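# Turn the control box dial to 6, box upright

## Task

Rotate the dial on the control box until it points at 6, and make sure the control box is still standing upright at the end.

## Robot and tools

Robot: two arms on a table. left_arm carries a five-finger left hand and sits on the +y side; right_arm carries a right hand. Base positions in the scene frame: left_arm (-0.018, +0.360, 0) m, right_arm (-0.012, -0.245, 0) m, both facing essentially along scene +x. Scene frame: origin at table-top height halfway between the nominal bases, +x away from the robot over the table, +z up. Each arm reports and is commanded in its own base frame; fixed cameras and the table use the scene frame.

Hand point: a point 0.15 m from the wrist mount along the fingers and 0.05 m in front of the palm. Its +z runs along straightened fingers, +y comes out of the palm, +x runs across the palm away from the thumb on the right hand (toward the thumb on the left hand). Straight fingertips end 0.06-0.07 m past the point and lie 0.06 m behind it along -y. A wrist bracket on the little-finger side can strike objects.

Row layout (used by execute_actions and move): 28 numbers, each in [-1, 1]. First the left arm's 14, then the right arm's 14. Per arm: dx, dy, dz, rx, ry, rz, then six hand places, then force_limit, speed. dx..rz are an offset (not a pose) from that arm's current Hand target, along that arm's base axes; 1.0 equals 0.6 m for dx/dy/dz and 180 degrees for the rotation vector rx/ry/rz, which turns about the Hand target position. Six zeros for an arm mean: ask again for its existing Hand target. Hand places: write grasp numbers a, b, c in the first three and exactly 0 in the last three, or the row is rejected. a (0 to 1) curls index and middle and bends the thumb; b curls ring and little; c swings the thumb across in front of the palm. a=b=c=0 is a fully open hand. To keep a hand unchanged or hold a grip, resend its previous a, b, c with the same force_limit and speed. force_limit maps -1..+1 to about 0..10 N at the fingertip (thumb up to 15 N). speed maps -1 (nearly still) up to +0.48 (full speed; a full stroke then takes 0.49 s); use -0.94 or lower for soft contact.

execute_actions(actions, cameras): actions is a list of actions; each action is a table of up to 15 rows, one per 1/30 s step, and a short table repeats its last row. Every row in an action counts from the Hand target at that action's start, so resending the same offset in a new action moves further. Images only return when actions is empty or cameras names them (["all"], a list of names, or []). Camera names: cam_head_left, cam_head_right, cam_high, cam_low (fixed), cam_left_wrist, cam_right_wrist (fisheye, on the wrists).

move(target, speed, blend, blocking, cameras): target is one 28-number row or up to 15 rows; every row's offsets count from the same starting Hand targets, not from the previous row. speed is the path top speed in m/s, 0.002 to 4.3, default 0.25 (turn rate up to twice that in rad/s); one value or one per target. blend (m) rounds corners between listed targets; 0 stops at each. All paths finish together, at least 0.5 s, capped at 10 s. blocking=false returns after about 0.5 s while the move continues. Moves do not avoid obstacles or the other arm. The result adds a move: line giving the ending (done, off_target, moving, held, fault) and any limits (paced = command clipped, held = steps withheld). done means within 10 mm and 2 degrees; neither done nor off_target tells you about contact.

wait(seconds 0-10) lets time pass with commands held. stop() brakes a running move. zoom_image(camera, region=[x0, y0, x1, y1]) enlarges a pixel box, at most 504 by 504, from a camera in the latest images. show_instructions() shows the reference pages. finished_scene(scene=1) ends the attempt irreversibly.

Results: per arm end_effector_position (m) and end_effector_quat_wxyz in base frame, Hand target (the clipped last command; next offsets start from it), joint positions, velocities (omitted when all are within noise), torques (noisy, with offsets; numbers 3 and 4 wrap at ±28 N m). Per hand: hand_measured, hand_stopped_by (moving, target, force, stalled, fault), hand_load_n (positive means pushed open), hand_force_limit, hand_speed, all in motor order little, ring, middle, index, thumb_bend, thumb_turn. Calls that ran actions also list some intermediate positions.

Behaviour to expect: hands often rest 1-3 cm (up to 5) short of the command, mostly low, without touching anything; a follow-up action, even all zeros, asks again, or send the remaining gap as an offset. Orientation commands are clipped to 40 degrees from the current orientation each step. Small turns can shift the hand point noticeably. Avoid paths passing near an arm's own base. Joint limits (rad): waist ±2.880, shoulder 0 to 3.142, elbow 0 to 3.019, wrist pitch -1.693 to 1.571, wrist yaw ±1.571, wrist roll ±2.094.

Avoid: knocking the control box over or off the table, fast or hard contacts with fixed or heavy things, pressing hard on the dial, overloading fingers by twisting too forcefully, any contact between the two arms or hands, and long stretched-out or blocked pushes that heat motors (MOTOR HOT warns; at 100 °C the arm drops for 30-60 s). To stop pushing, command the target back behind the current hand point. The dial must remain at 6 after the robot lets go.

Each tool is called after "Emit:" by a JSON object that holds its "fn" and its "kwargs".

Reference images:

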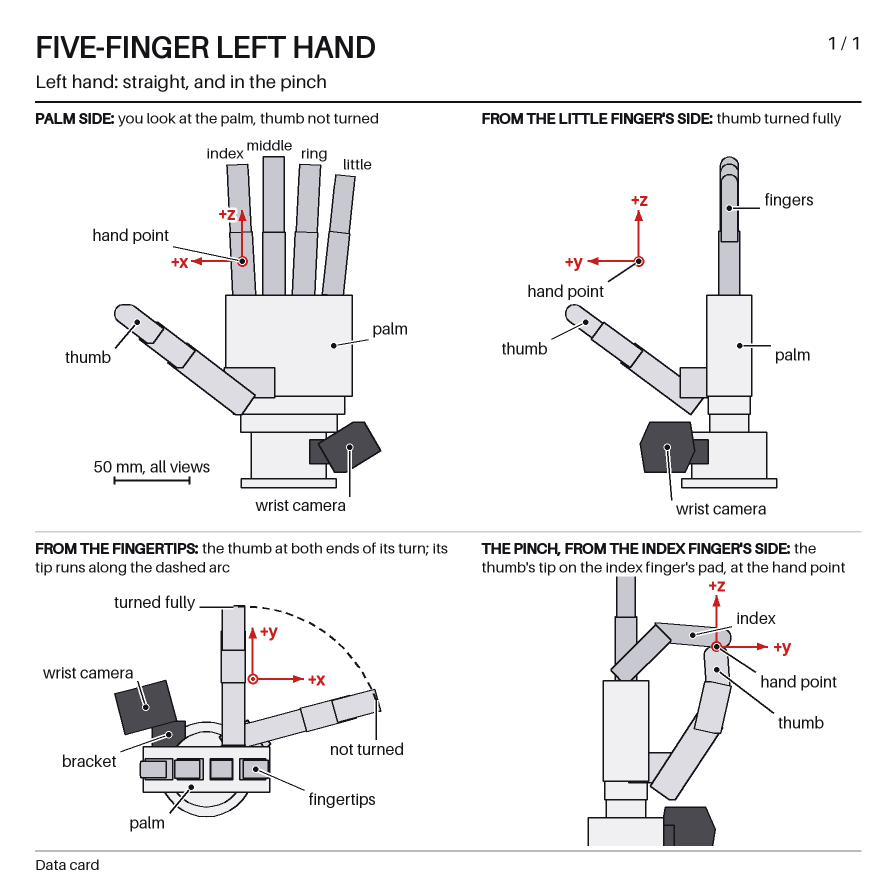

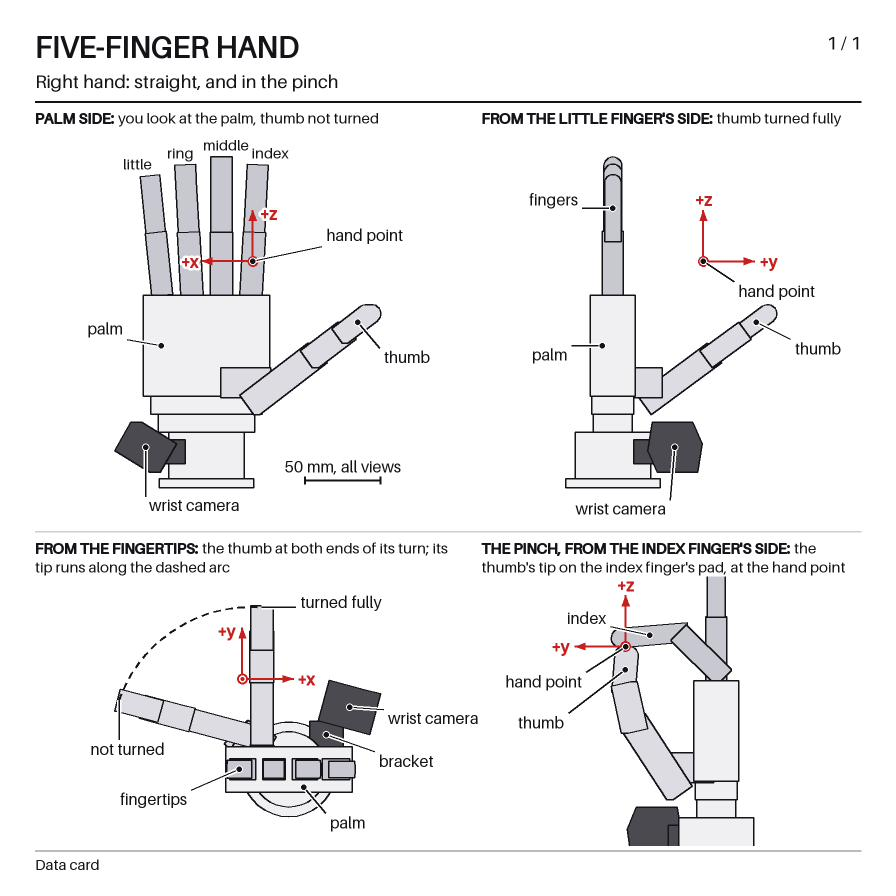

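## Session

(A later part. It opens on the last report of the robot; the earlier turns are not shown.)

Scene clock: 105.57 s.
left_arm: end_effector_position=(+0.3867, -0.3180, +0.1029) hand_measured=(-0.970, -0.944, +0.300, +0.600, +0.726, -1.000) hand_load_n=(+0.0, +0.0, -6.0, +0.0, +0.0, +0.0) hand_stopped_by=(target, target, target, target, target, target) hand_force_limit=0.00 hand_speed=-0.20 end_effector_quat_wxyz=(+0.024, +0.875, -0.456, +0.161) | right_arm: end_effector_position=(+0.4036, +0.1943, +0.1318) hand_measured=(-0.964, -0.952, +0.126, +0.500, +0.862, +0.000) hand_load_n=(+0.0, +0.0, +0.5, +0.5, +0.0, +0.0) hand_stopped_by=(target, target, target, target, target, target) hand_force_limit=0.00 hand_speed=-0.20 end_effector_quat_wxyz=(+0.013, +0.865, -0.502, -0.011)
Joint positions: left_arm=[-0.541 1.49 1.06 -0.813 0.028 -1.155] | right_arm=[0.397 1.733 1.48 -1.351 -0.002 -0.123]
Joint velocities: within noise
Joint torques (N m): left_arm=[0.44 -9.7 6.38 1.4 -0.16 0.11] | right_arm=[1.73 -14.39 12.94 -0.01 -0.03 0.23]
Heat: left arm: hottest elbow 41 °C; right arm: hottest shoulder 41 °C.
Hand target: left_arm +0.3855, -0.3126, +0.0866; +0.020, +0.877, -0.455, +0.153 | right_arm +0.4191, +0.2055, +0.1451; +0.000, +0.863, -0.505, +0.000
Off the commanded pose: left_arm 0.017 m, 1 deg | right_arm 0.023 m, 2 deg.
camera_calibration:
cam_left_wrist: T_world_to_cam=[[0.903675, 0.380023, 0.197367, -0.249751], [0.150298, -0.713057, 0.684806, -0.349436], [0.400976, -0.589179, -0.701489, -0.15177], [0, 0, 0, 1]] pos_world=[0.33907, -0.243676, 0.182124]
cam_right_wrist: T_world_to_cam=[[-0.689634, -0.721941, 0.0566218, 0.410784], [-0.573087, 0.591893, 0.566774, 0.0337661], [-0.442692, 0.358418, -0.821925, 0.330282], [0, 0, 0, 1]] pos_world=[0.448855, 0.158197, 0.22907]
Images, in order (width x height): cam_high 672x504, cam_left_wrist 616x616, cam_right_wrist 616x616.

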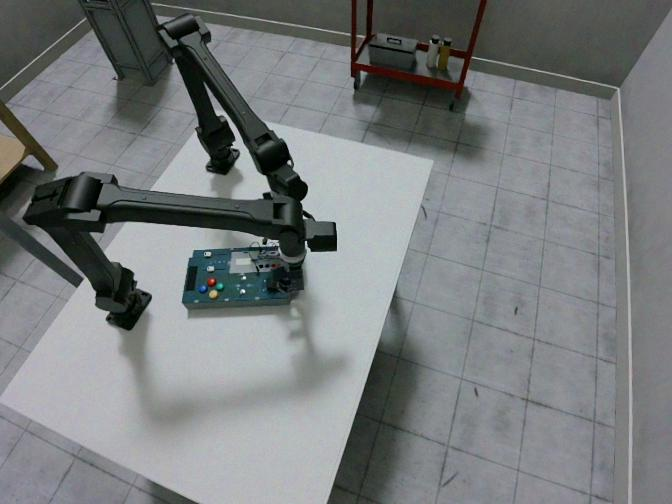

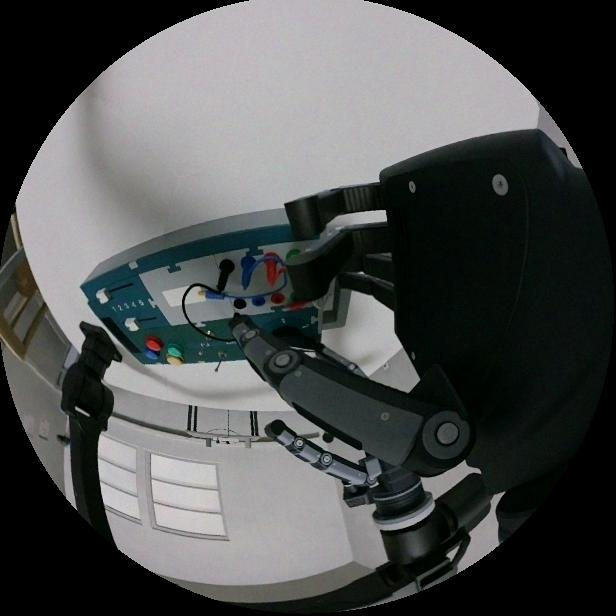

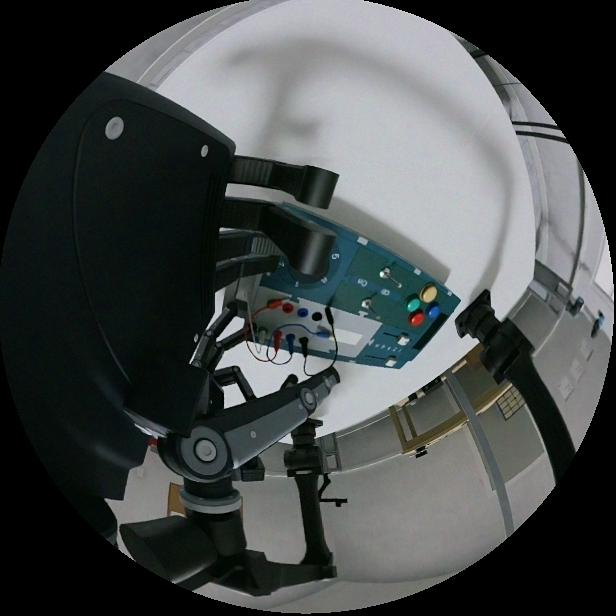

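Emit:
{"fn": "move", "kwargs": {"target": [0,0,0,0,0,0,0.3,1,1,0,0,0,0,-0.2,-0.005,-0.012,-0.05,0,0,0,0.35,1,0.5,0,0,0,0,-0.2], "speed": 0.06, "cameras": ["cam_head_left","cam_low","cam_left_wrist"]}}

Emit:
{"fn": "zoom_image", "kwargs": {"camera": "cam_low", "region": [360, 200, 440, 280]}}

Emit:
{"fn": "zoom_image", "kwargs": {"camera": "cam_left_wrist", "region": [250, 300, 370, 400]}}

Emit:
{"fn": "zoom_image", "kwargs": {"camera": "cam_head_left", "region": [330, 300, 400, 370]}}

Scene clock: 108.00 s.
left_arm: end_effector_position=(+0.3867, -0.3180, +0.1029) hand_measured=(-0.970, -0.944, +0.300, +0.600, +0.726, -1.000) hand_load_n=(+0.0, +0.5, -6.0, +0.0, +0.0, +0.0) hand_stopped_by=(target, target, target, target, target, target) hand_force_limit=0.00 hand_speed=-0.20 end_effector_quat_wxyz=(+0.024, +0.875, -0.456, +0.161) | right_arm: end_effector_position=(+0.4145, +0.1989, +0.1229) hand_measured=(-0.964, -0.952, +0.126, +0.500, +0.862, +0.000) hand_load_n=(+0.0, +0.0, +0.0, +0.0, +0.0, +0.0) hand_stopped_by=(target, target, target, target, target, target) hand_force_limit=0.00 hand_speed=-0.20 end_effector_quat_wxyz=(-0.003, +0.865, -0.502, +0.001)
Joint positions: left_arm=[-0.541 1.49 1.06 -0.813 0.028 -1.155] | right_arm=[0.397 1.741 1.474 -1.299 -0.002 -0.123]
Joint torques (N m): left_arm=[0.73 -9.93 6.32 1.36 -0.16 0.1] | right_arm=[1.03 -14.51 7.66 1.02 -0.01 0.13]
Heat: left arm: hottest elbow 41 °C; right arm: hottest shoulder 41 °C.
Hand target: left_arm +0.3855, -0.3126, +0.0866; +0.020, +0.877, -0.455, +0.153 | right_arm +0.4160, +0.1983, +0.1151; +0.000, +0.863, -0.505, +0.000
Off the commanded pose: left_arm 0.017 m, 1 deg | right_arm 0.008 m, 1 deg.
move: off_target (left_arm)
camera_calibration:
cam_left_wrist: T_world_to_cam=[[0.903675, 0.380023, 0.197367, -0.249751], [0.150298, -0.713057, 0.684806, -0.349436], [0.400976, -0.589179, -0.701489, -0.15177], [0, 0, 0, 1]] pos_world=[0.33907, -0.243676, 0.182124]
Images, in order (width x height): cam_head_left 672x504, cam_low 672x504, cam_left_wrist 616x616.

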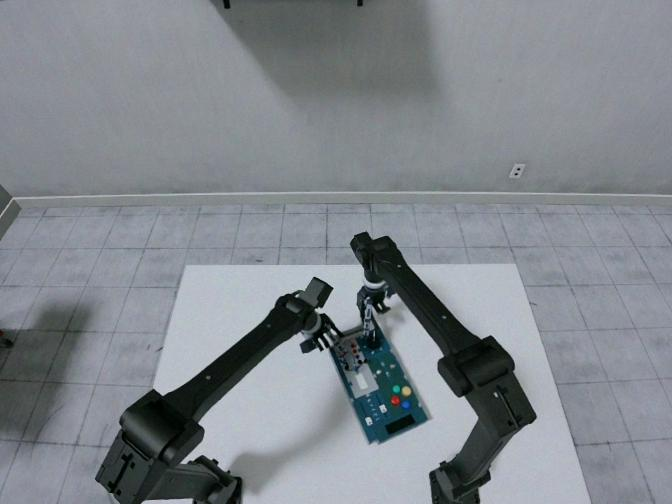

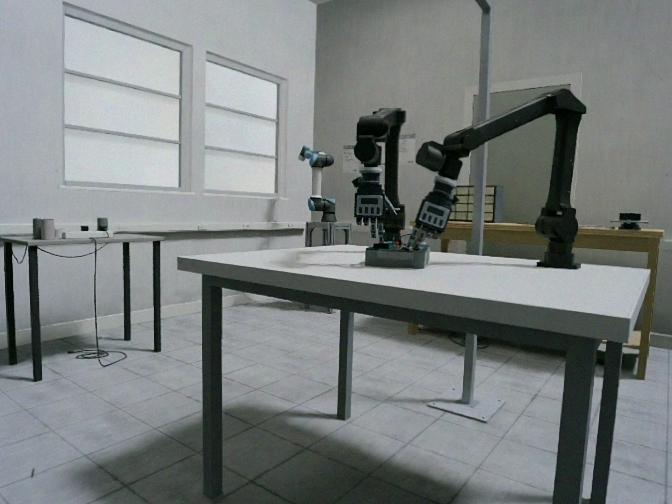

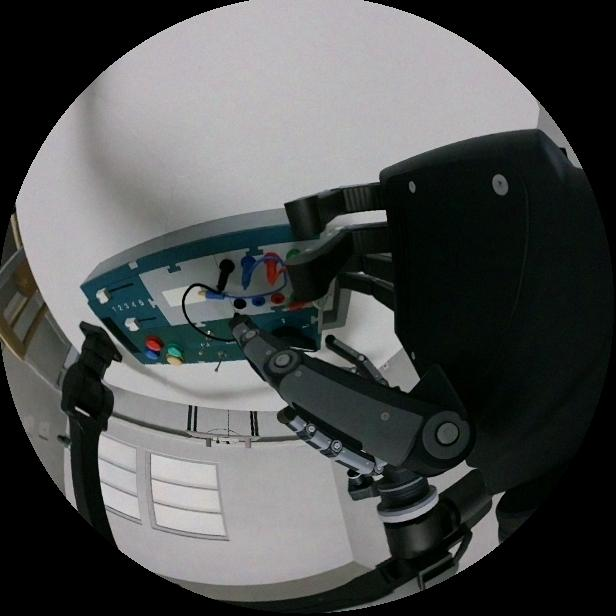

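Scaled by 6.300 from the camera's 672x504 image, which has a finer 960x720 frame.

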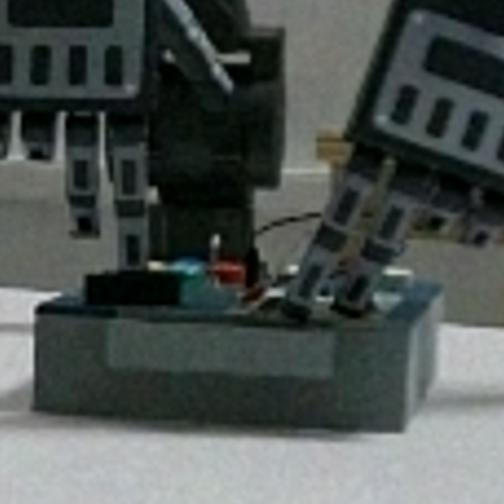

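Scaled by 4.200 from the camera's 616x616 image, which has a finer 880x880 frame.

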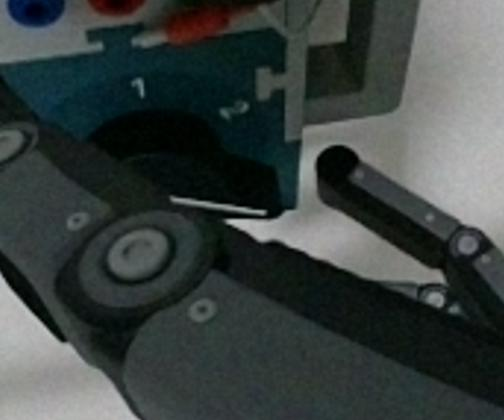

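Scaled by 7.200 from the camera's 672x504 image, which has a finer 960x720 frame.

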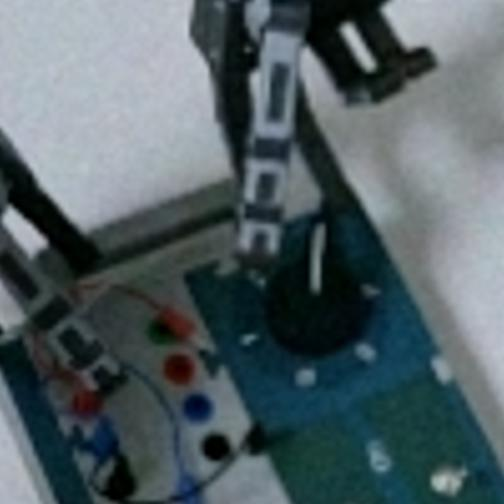

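Emit:
{"fn": "execute_actions", "kwargs": {"actions": [], "cameras": ["cam_head_left","cam_low","cam_left_wrist","cam_right_wrist"]}}

Scene clock: 108.70 s.
left_arm: end_effector_position=(+0.3867, -0.3180, +0.1029) hand_measured=(-0.970, -0.944, +0.300, +0.600, +0.726, -1.000) hand_load_n=(+0.0, +0.0, -6.0, +0.0, +0.0, +0.0) hand_stopped_by=(target, target, target, target, target, target) hand_force_limit=0.00 hand_speed=-0.20 end_effector_quat_wxyz=(+0.024, +0.875, -0.456, +0.161) | right_arm: end_effector_position=(+0.4146, +0.1989, +0.1229) hand_measured=(-0.964, -0.952, +0.126, +0.500, +0.862, +0.000) hand_load_n=(+0.0, +0.0, +0.5, +0.0, +0.0, +0.0) hand_stopped_by=(target, target, target, target, target, target) hand_force_limit=0.00 hand_speed=-0.20 end_effector_quat_wxyz=(-0.003, +0.865, -0.502, +0.001)
Joint positions: left_arm=[-0.541 1.49 1.06 -0.813 0.028 -1.155] | right_arm=[0.397 1.741 1.474 -1.298 -0.002 -0.123]
Joint velocities: within noise
Joint torques (N m): left_arm=[0.73 -9.93 6.3 1.42 -0.17 0.11] | right_arm=[0.97 -14.62 7.64 1.02 -0.01 0.12]
Heat: left arm: hottest elbow 41 °C; right arm: hottest shoulder 41 °C.
Hand target: left_arm +0.3855, -0.3126, +0.0866; +0.020, +0.877, -0.455, +0.153 | right_arm +0.4161, +0.1984, +0.1151; +0.000, +0.863, -0.505, +0.000
Off the commanded pose: left_arm 0.017 m, 1 deg | right_arm 0.008 m, 1 deg.
camera_calibration:
cam_left_wrist: T_world_to_cam=[[0.903675, 0.380023, 0.197367, -0.249751], [0.150298, -0.713057, 0.684806, -0.349436], [0.400976, -0.589179, -0.701489, -0.15177], [0, 0, 0, 1]] pos_world=[0.33907, -0.243676, 0.182124]
cam_right_wrist: T_world_to_cam=[[-0.691061, -0.722489, 0.0210769, 0.427219], [-0.593146, 0.583526, 0.554684, 0.0538667], [-0.413052, 0.370819, -0.831794, 0.312661], [0, 0, 0, 1]] pos_world=[0.456331, 0.161287, 0.221186]
Images, in order (width x height): cam_head_left 672x504, cam_low 672x504, cam_left_wrist 616x616, cam_right_wrist 616x616.

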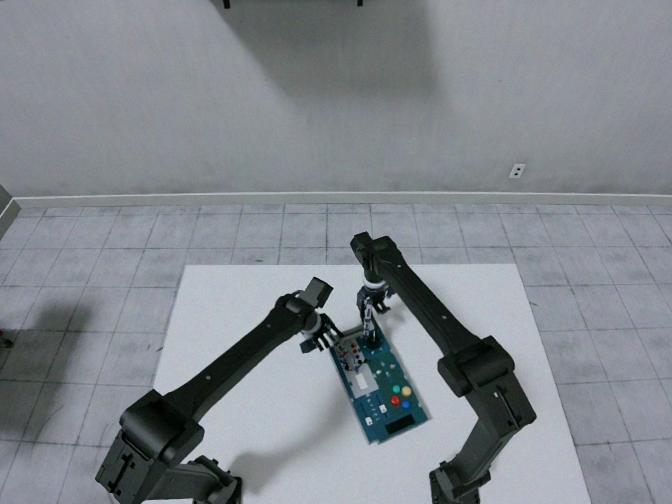

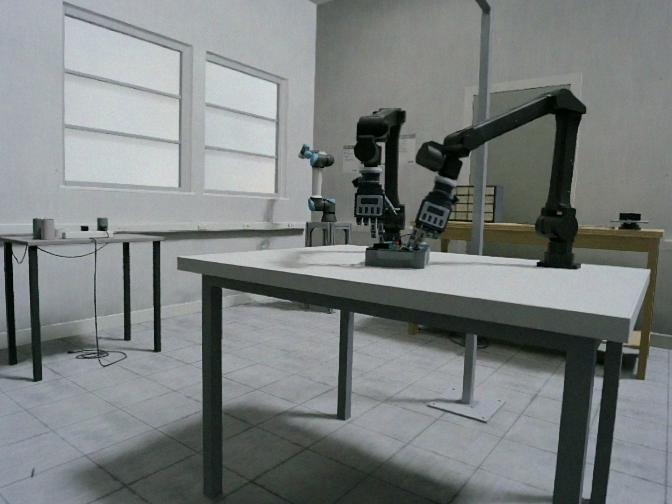

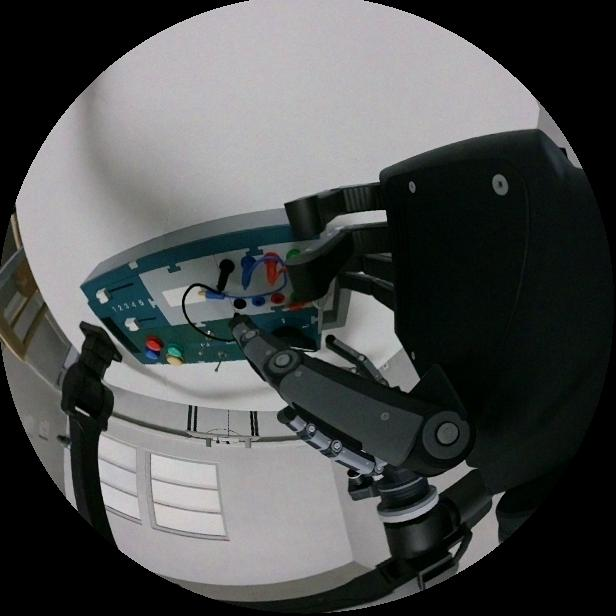

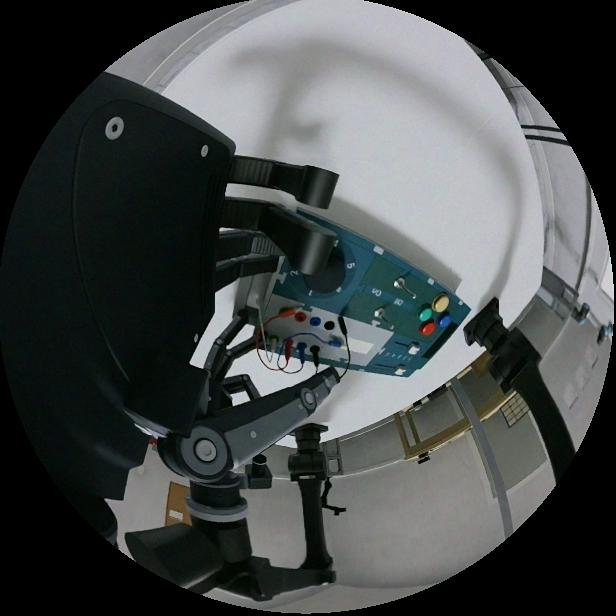

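Emit:
{"fn": "zoom_image", "kwargs": {"camera": "cam_head_left", "region": [330, 290, 420, 380]}}

Emit:
{"fn": "zoom_image", "kwargs": {"camera": "cam_right_wrist", "region": [250, 190, 400, 340]}}

Emit:
{"fn": "zoom_image", "kwargs": {"camera": "cam_left_wrist", "region": [240, 290, 370, 410]}}

Emit:
{"fn": "zoom_image", "kwargs": {"camera": "cam_low", "region": [360, 200, 440, 280]}}

Scaled by 5.600 from the camera's 672x504 image, which has a finer 960x720 frame.

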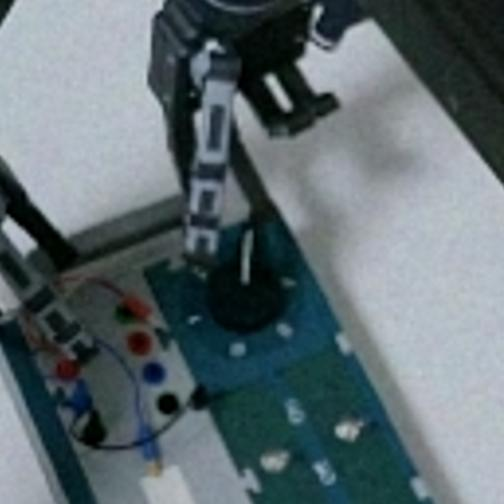

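Scaled by 3.360 from the camera's 616x616 image, which has a finer 880x880 frame.

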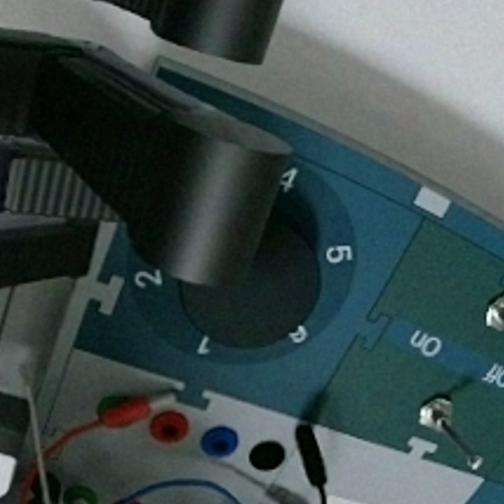

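Scaled by 3.877 from the camera's 616x616 image, which has a finer 880x880 frame.

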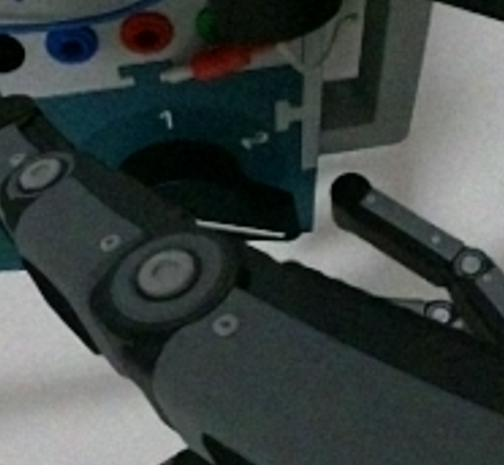

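Scaled by 6.300 from the camera's 672x504 image, which has a finer 960x720 frame.

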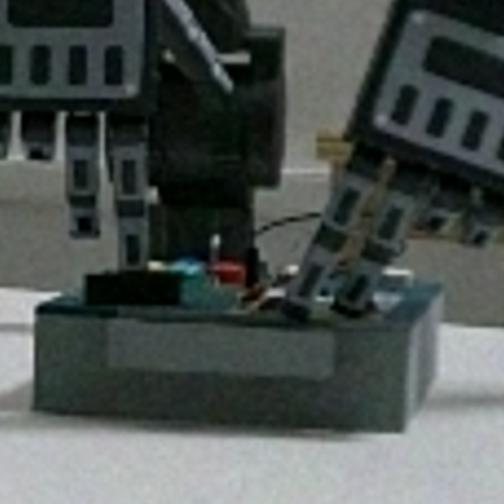

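Emit:
{"fn": "move", "kwargs": {"target": [0,0,0,0,0,0,0.3,1,1,0,0,0,0,-0.2,-0.0133,-0.01,-0.017,0,0,0,0.35,1,0.5,0,0,0,0,-0.2], "speed": 0.04, "cameras": ["cam_head_left","cam_low","cam_right_wrist","cam_left_wrist"]}}

Emit:
{"fn": "zoom_image", "kwargs": {"camera": "cam_head_left", "region": [330, 290, 420, 380]}}

Emit:
{"fn": "zoom_image", "kwargs": {"camera": "cam_low", "region": [360, 200, 440, 280]}}

Emit:
{"fn": "zoom_image", "kwargs": {"camera": "cam_left_wrist", "region": [240, 290, 370, 410]}}

Scene clock: 110.13 s.
left_arm: end_effector_position=(+0.3867, -0.3180, +0.1029) hand_measured=(-0.970, -0.944, +0.300, +0.600, +0.726, -1.000) hand_load_n=(+0.0, +0.0, -6.0, +0.0, +0.0, +0.0) hand_stopped_by=(target, target, target, target, target, target) hand_force_limit=0.00 hand_speed=-0.20 end_effector_quat_wxyz=(+0.024, +0.875, -0.456, +0.161) | right_arm: end_effector_position=(+0.4074, +0.1958, +0.1091) hand_measured=(-0.964, -0.952, +0.126, +0.500, +0.862, +0.000) hand_load_n=(+0.0, +0.0, +0.0, -2.0, +0.0, +0.0) hand_stopped_by=(target, target, target, target, target, target) hand_force_limit=0.00 hand_speed=-0.20 end_effector_quat_wxyz=(+0.002, +0.865, -0.502, -0.002)
Joint positions: left_arm=[-0.541 1.49 1.06 -0.813 0.028 -1.155] | right_arm=[0.397 1.74 1.432 -1.269 -0.002 -0.122]
Joint torques (N m): left_arm=[0.85 -9.82 6.3 1.36 -0.17 0.09] | right_arm=[0.56 -15.38 6.89 1.16 0 0.08]
Heat: left arm: hottest elbow 41 °C; right arm: hottest shoulder 41 °C.
Hand target: left_arm +0.3855, -0.3126, +0.0866; +0.020, +0.877, -0.455, +0.153 | right_arm +0.4080, +0.1923, +0.1048; +0.000, +0.863, -0.505, +0.000
Off the commanded pose: left_arm 0.017 m, 1 deg | right_arm 0.005 m, 1 deg.
move: off_target (left_arm)
camera_calibration:
cam_left_wrist: T_world_to_cam=[[0.903675, 0.380023, 0.197367, -0.249751], [0.150298, -0.713057, 0.684806, -0.349436], [0.400976, -0.589179, -0.701489, -0.15177], [0, 0, 0, 1]] pos_world=[0.33907, -0.243676, 0.182124]
cam_right_wrist: T_world_to_cam=[[-0.691364, -0.721832, 0.031198, 0.419149], [-0.586997, 0.586348, 0.558239, 0.0556426], [-0.421248, 0.367634, -0.829093, 0.303127], [0, 0, 0, 1]] pos_world=[0.450138, 0.15849, 0.207182]
Images, in order (width x height): cam_head_left 672x504, cam_low 672x504, cam_left_wrist 616x616, cam_right_wrist 616x616.

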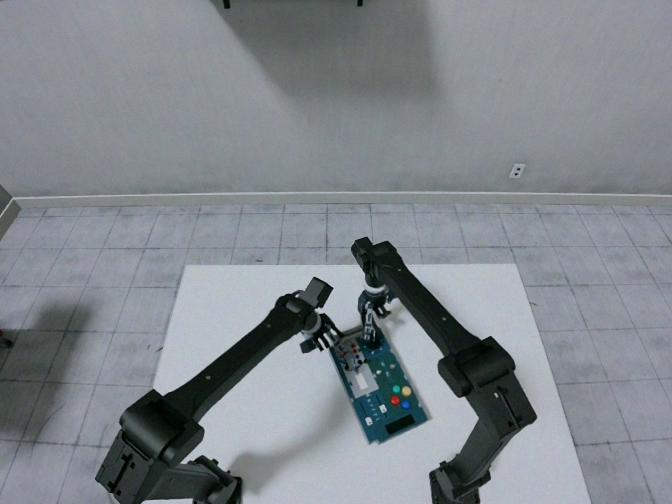

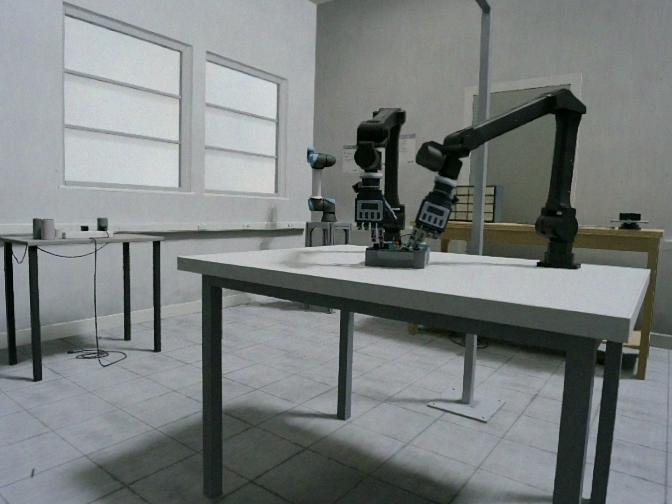

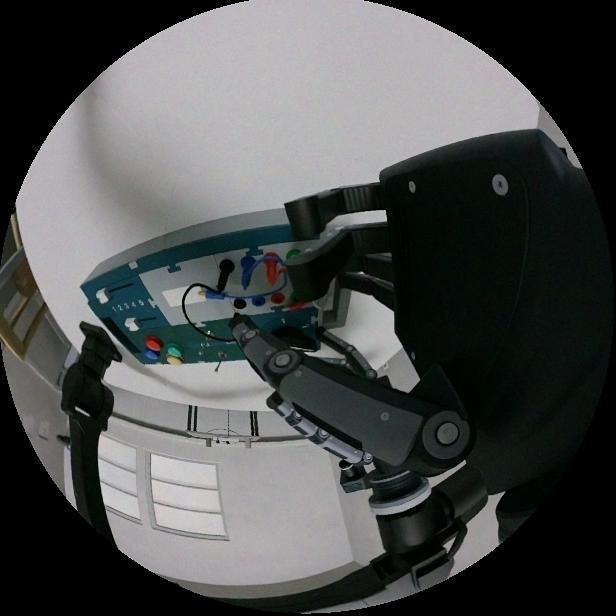

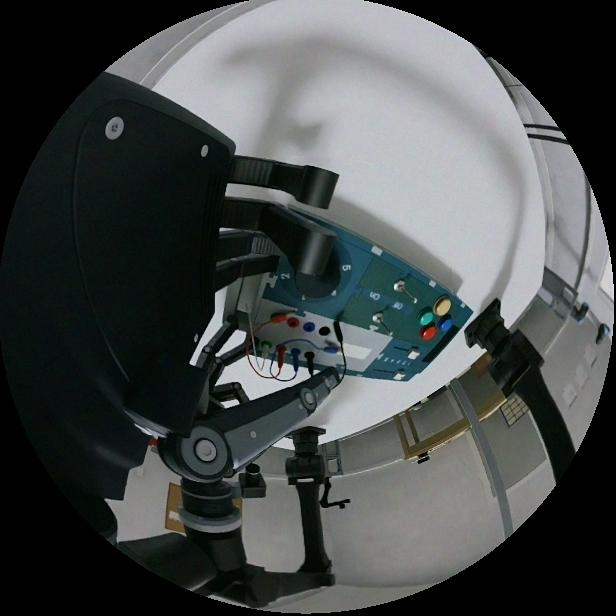

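Scaled by 5.600 from the camera's 672x504 image, which has a finer 960x720 frame.

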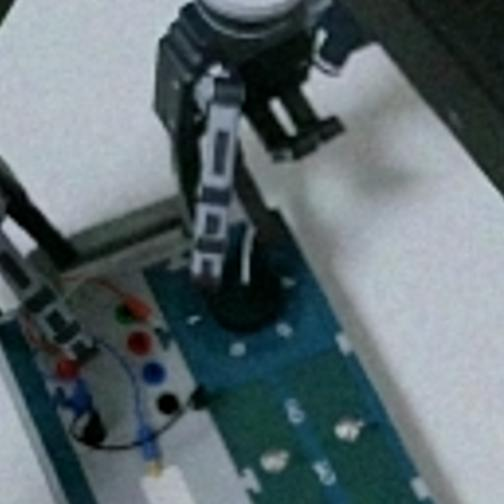

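Scaled by 6.300 from the camera's 672x504 image, which has a finer 960x720 frame.

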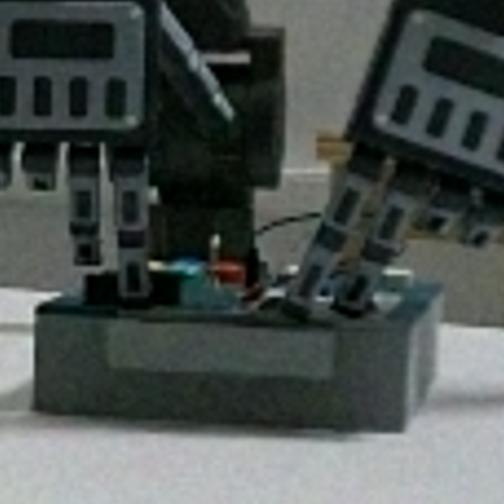

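Scaled by 3.877 from the camera's 616x616 image, which has a finer 880x880 frame.

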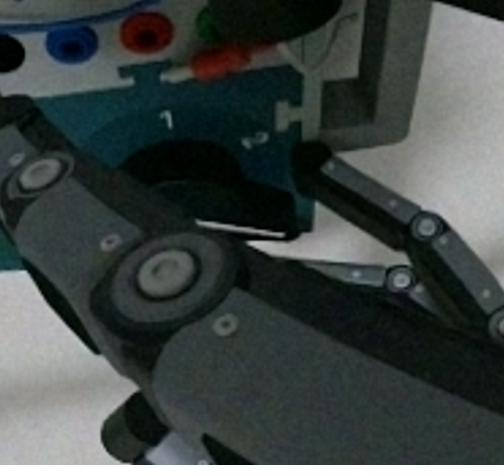

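Emit:
{"fn": "move", "kwargs": {"target": [0,0,0,0,0,0,0.3,1,1,0,0,0,0,-0.2,0.0083,-0.035,0.004,0,0,0,0.35,1,0.5,0,0,0,0,-0.2], "speed": 0.04, "cameras": ["cam_head_left","cam_low","cam_right_wrist","cam_left_wrist"]}}

Emit:
{"fn": "zoom_image", "kwargs": {"camera": "cam_head_left", "region": [330, 290, 420, 380]}}

Emit:
{"fn": "zoom_image", "kwargs": {"camera": "cam_low", "region": [360, 200, 440, 280]}}

Emit:
{"fn": "zoom_image", "kwargs": {"camera": "cam_left_wrist", "region": [240, 290, 370, 410]}}

Scene clock: 112.47 s.
left_arm: end_effector_position=(+0.3883, -0.3193, +0.1034) hand_measured=(-0.970, -0.944, +0.300, +0.600, +0.726, -1.000) hand_load_n=(+0.0, +0.0, -4.0, +0.0, +0.0, +0.0) hand_stopped_by=(target, target, target, target, target, target) hand_force_limit=0.00 hand_speed=-0.20 end_effector_quat_wxyz=(+0.025, +0.874, -0.456, +0.166) | right_arm: end_effector_position=(+0.4112, +0.1814, +0.1093) hand_measured=(-0.964, -0.952, +0.126, +0.500, +0.862, +0.000) hand_load_n=(+0.0, +0.0, +0.0, -1.0, +0.0, +0.0) hand_stopped_by=(target, target, target, target, target, target) hand_force_limit=0.00 hand_speed=-0.20 end_effector_quat_wxyz=(-0.001, +0.860, -0.510, -0.006)
Joint positions: left_arm=[-0.541 1.49 1.058 -0.803 0.03 -1.155] | right_arm=[0.363 1.734 1.425 -1.268 -0.01 -0.139]
Joint torques (N m): left_arm=[0.62 -9.82 6.45 0.95 -0.23 0.11] | right_arm=[0.09 -15.85 6.98 0.96 0.28 -0.17]
Heat: left arm: hottest elbow 40 °C; right arm: hottest shoulder 41 °C.
Hand target: left_arm +0.3856, -0.3126, +0.0866; +0.020, +0.877, -0.455, +0.153 | right_arm +0.4130, +0.1712, +0.1072; +0.000, +0.863, -0.505, +0.000
Off the commanded pose: left_arm 0.018 m, 2 deg | right_arm 0.011 m, 1 deg.
move: off_target (left_arm, right_arm)
camera_calibration:
cam_left_wrist: T_world_to_cam=[[0.902461, 0.38071, 0.201555, -0.250573], [0.145013, -0.709078, 0.690058, -0.348206], [0.40563, -0.593522, -0.695122, -0.156612], [0, 0, 0, 1]] pos_world=[0.340153, -0.244462, 0.181922]
cam_right_wrist: T_world_to_cam=[[-0.703807, -0.709833, 0.0281542, 0.414671], [-0.574858, 0.592366, 0.564483, 0.0593682], [-0.417367, 0.381102, -0.824964, 0.305681], [0, 0, 0, 1]] pos_world=[0.453558, 0.142684, 0.206989]
Images, in order (width x height): cam_head_left 672x504, cam_low 672x504, cam_left_wrist 616x616, cam_right_wrist 616x616.

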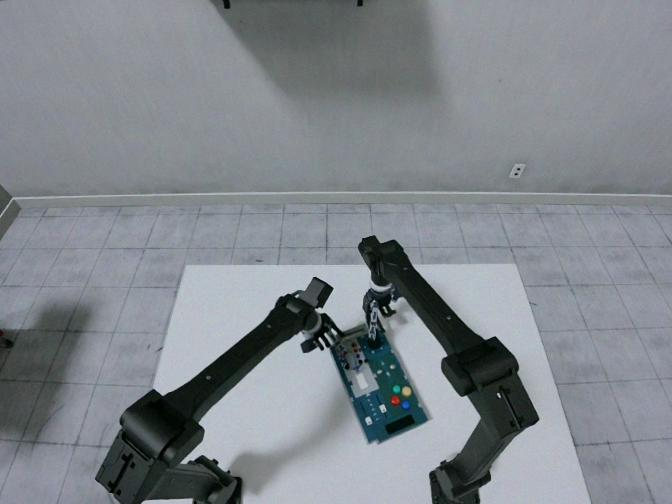

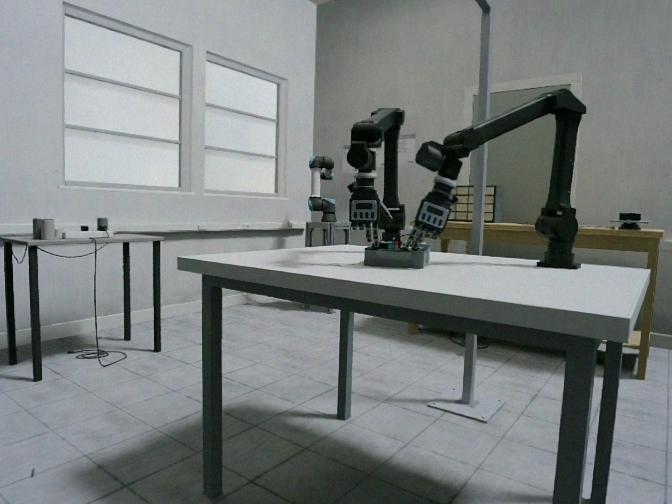

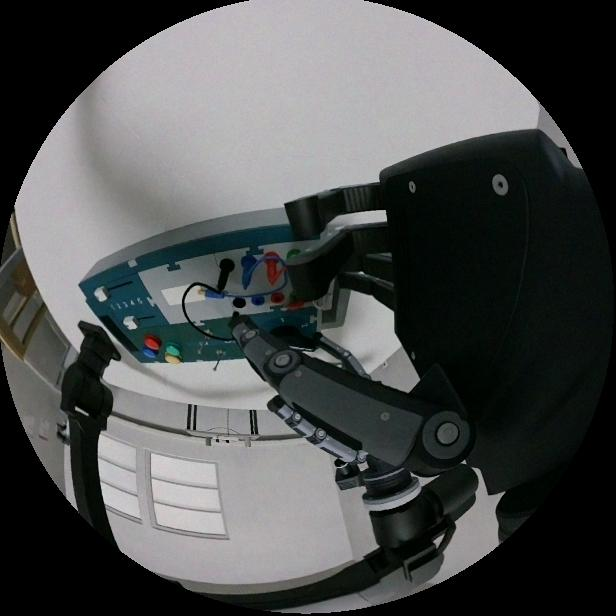

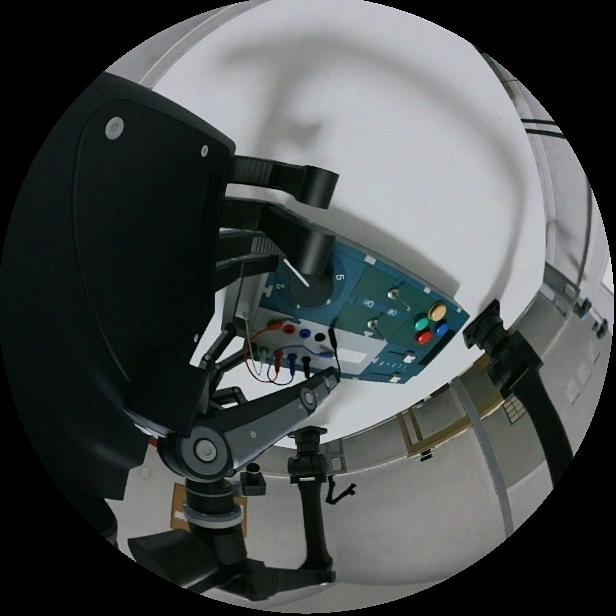

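Scaled by 5.600 from the camera's 672x504 image, which has a finer 960x720 frame.

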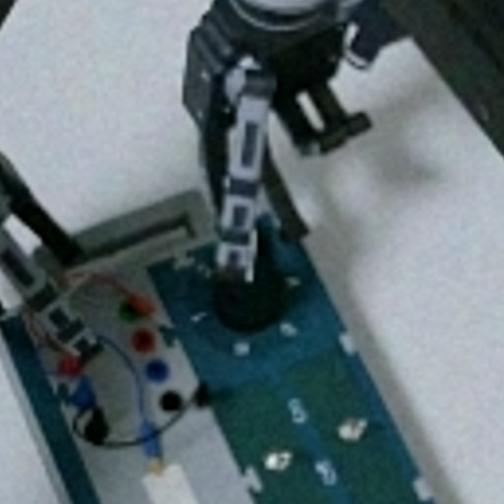

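Scaled by 6.300 from the camera's 672x504 image, which has a finer 960x720 frame.

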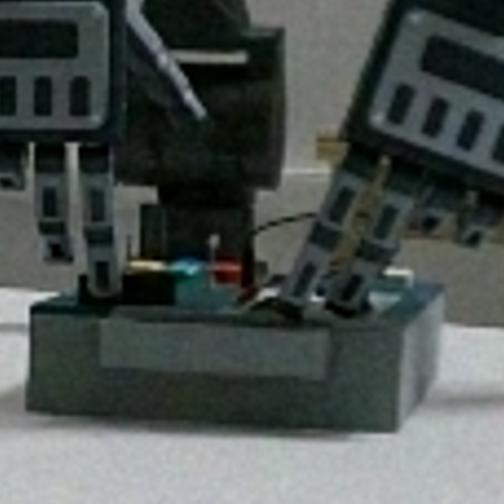

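Scaled by 3.877 from the camera's 616x616 image, which has a finer 880x880 frame.

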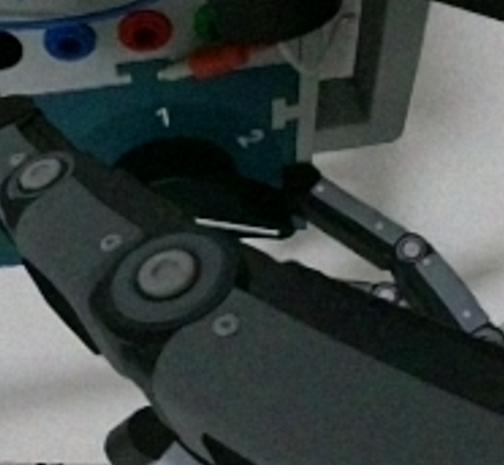

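Emit:
{"fn": "move", "kwargs": {"target": [[0,0.0133,-0.045,0,0,0,0.3,1,1,0,0,0,0,-0.2,0,0,0,0,0,0,0.35,1,0.5,0,0,0,0,-0.2],[0,0.0133,-0.045,0,0,0,0.3,1,1,0,0,0,0,-0.2,0.0,-0.03,0.003,0,0,0,0.35,1,0.5,0,0,0,0,-0.2]], "speed": 0.04, "cameras": ["cam_head_left","cam_low","cam_right_wrist","cam_left_wrist"]}}

Emit:
{"fn": "zoom_image", "kwargs": {"camera": "cam_head_left", "region": [330, 290, 420, 380]}}

Emit:
{"fn": "zoom_image", "kwargs": {"camera": "cam_low", "region": [360, 200, 440, 280]}}

Emit:
{"fn": "zoom_image", "kwargs": {"camera": "cam_left_wrist", "region": [240, 290, 370, 410]}}

Scene clock: 115.13 s.
left_arm: end_effector_position=(+0.3931, -0.3213, +0.1024) hand_measured=(-0.970, -0.944, +0.298, +0.600, +0.726, -1.000) hand_load_n=(+0.0, +0.0, -7.5, +0.0, +0.0, +0.0) hand_stopped_by=(target, target, target, target, target, target) hand_force_limit=0.00 hand_speed=-0.20 end_effector_quat_wxyz=(+0.035, +0.869, -0.453, +0.193) | right_arm: end_effector_position=(+0.4148, +0.1631, +0.1098) hand_measured=(-0.964, -0.952, +0.126, +0.500, +0.862, +0.000) hand_load_n=(+0.0, +0.0, +0.0, +1.0, +0.0, +0.0) hand_stopped_by=(target, target, target, target, target, target) hand_force_limit=0.00 hand_speed=-0.20 end_effector_quat_wxyz=(-0.003, +0.859, -0.511, -0.004)
Joint positions: left_arm=[-0.532 1.478 1.022 -0.723 0.049 -1.152] | right_arm=[0.326 1.722 1.411 -1.259 -0.01 -0.171]
Joint torques (N m): left_arm=[1.44 -6.83 5.19 0.76 -0.69 0.19] | right_arm=[0.38 -16.09 6.86 0.7 0.26 -0.18]
Heat: left arm: hottest elbow 40 °C; right arm: hottest shoulder 41 °C.
Hand target: left_arm +0.3857, -0.3047, +0.0597; +0.020, +0.877, -0.455, +0.153 | right_arm +0.4131, +0.1533, +0.1090; +0.000, +0.863, -0.505, +0.000
Off the commanded pose: left_arm 0.046 m, 5 deg | right_arm 0.010 m, 1 deg.
move: off_target (left_arm)
camera_calibration:
cam_left_wrist: T_world_to_cam=[[0.894555, 0.38844, 0.221101, -0.250291], [0.115494, -0.678769, 0.725213, -0.331757], [0.431779, -0.623207, -0.652058, -0.184688], [0, 0, 0, 1]] pos_world=[0.34196, -0.243061, 0.175507]
cam_right_wrist: T_world_to_cam=[[-0.706979, -0.706893, 0.0219865, 0.405645], [-0.575924, 0.59348, 0.562221, 0.0726494], [-0.410479, 0.384816, -0.826695, 0.311185], [0, 0, 0, 1]] pos_world=[0.456358, 0.123882, 0.207492]
Images, in order (width x height): cam_head_left 672x504, cam_low 672x504, cam_left_wrist 616x616, cam_right_wrist 616x616.

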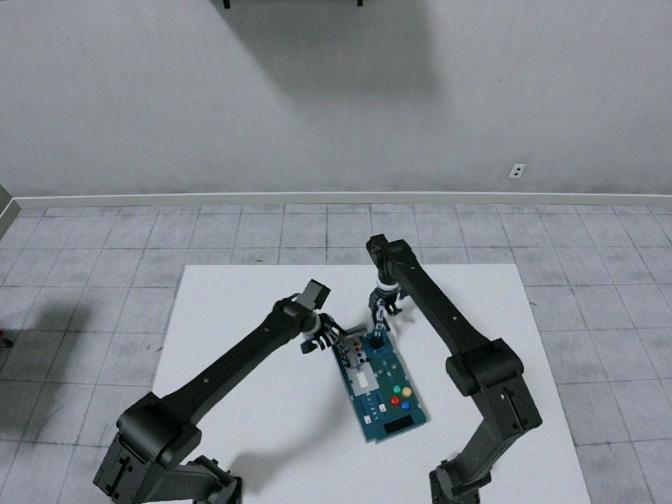

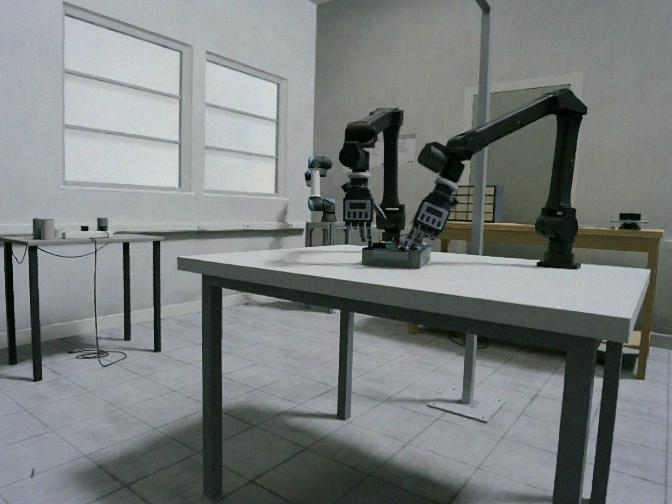

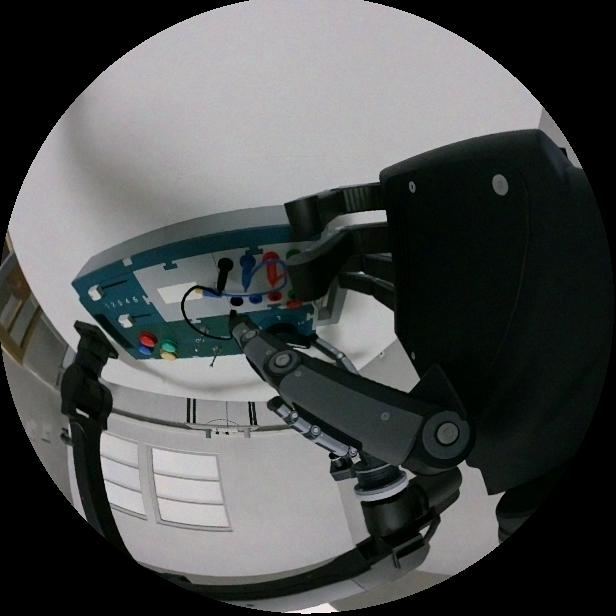

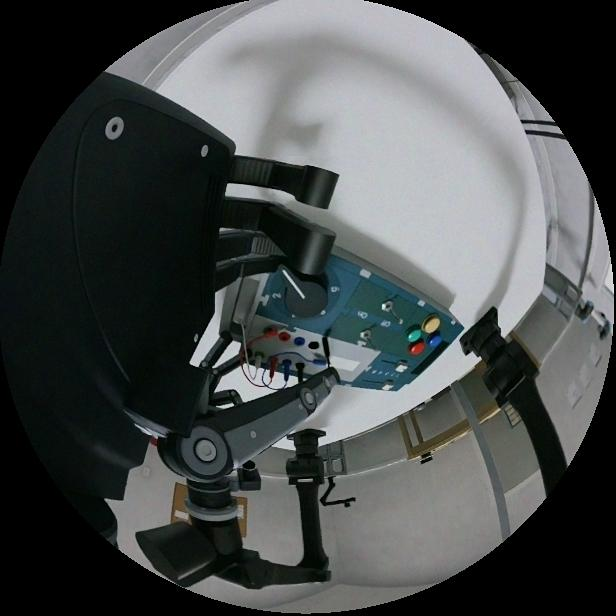

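Scaled by 5.600 from the camera's 672x504 image, which has a finer 960x720 frame.

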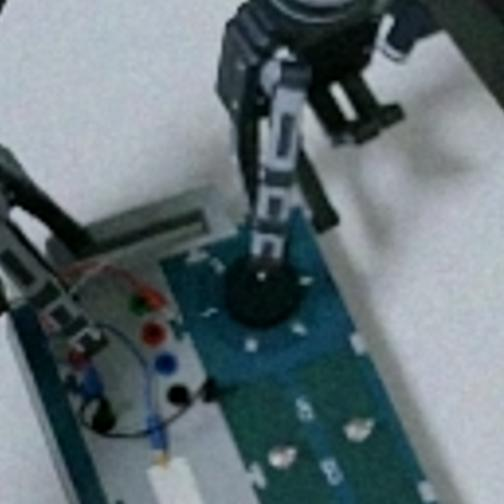

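Scaled by 6.300 from the camera's 672x504 image, which has a finer 960x720 frame.

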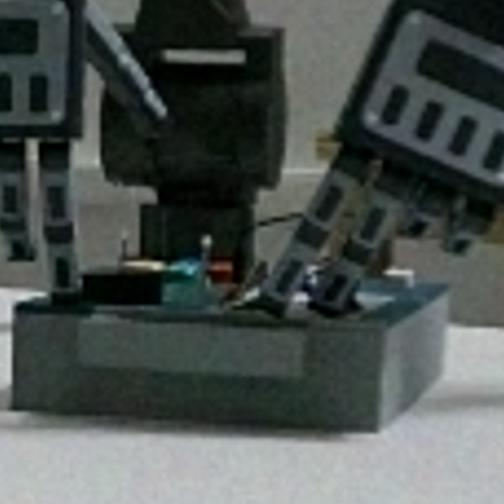

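Scaled by 3.877 from the camera's 616x616 image, which has a finer 880x880 frame.

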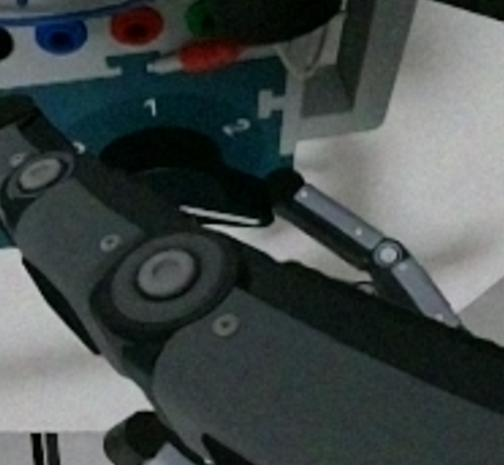

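Emit:
{"fn": "zoom_image", "kwargs": {"camera": "cam_right_wrist", "region": [220, 190, 370, 340]}}

Scaled by 3.360 from the camera's 616x616 image, which has a finer 880x880 frame.

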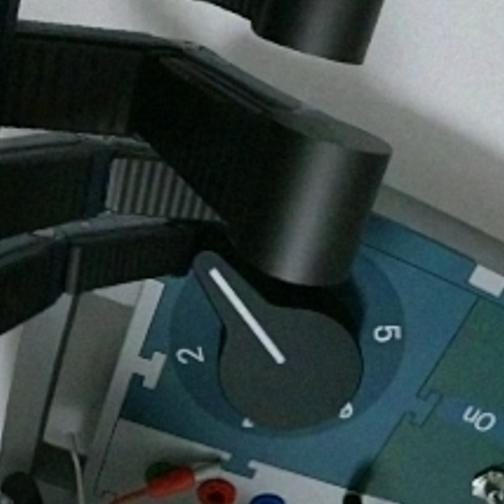

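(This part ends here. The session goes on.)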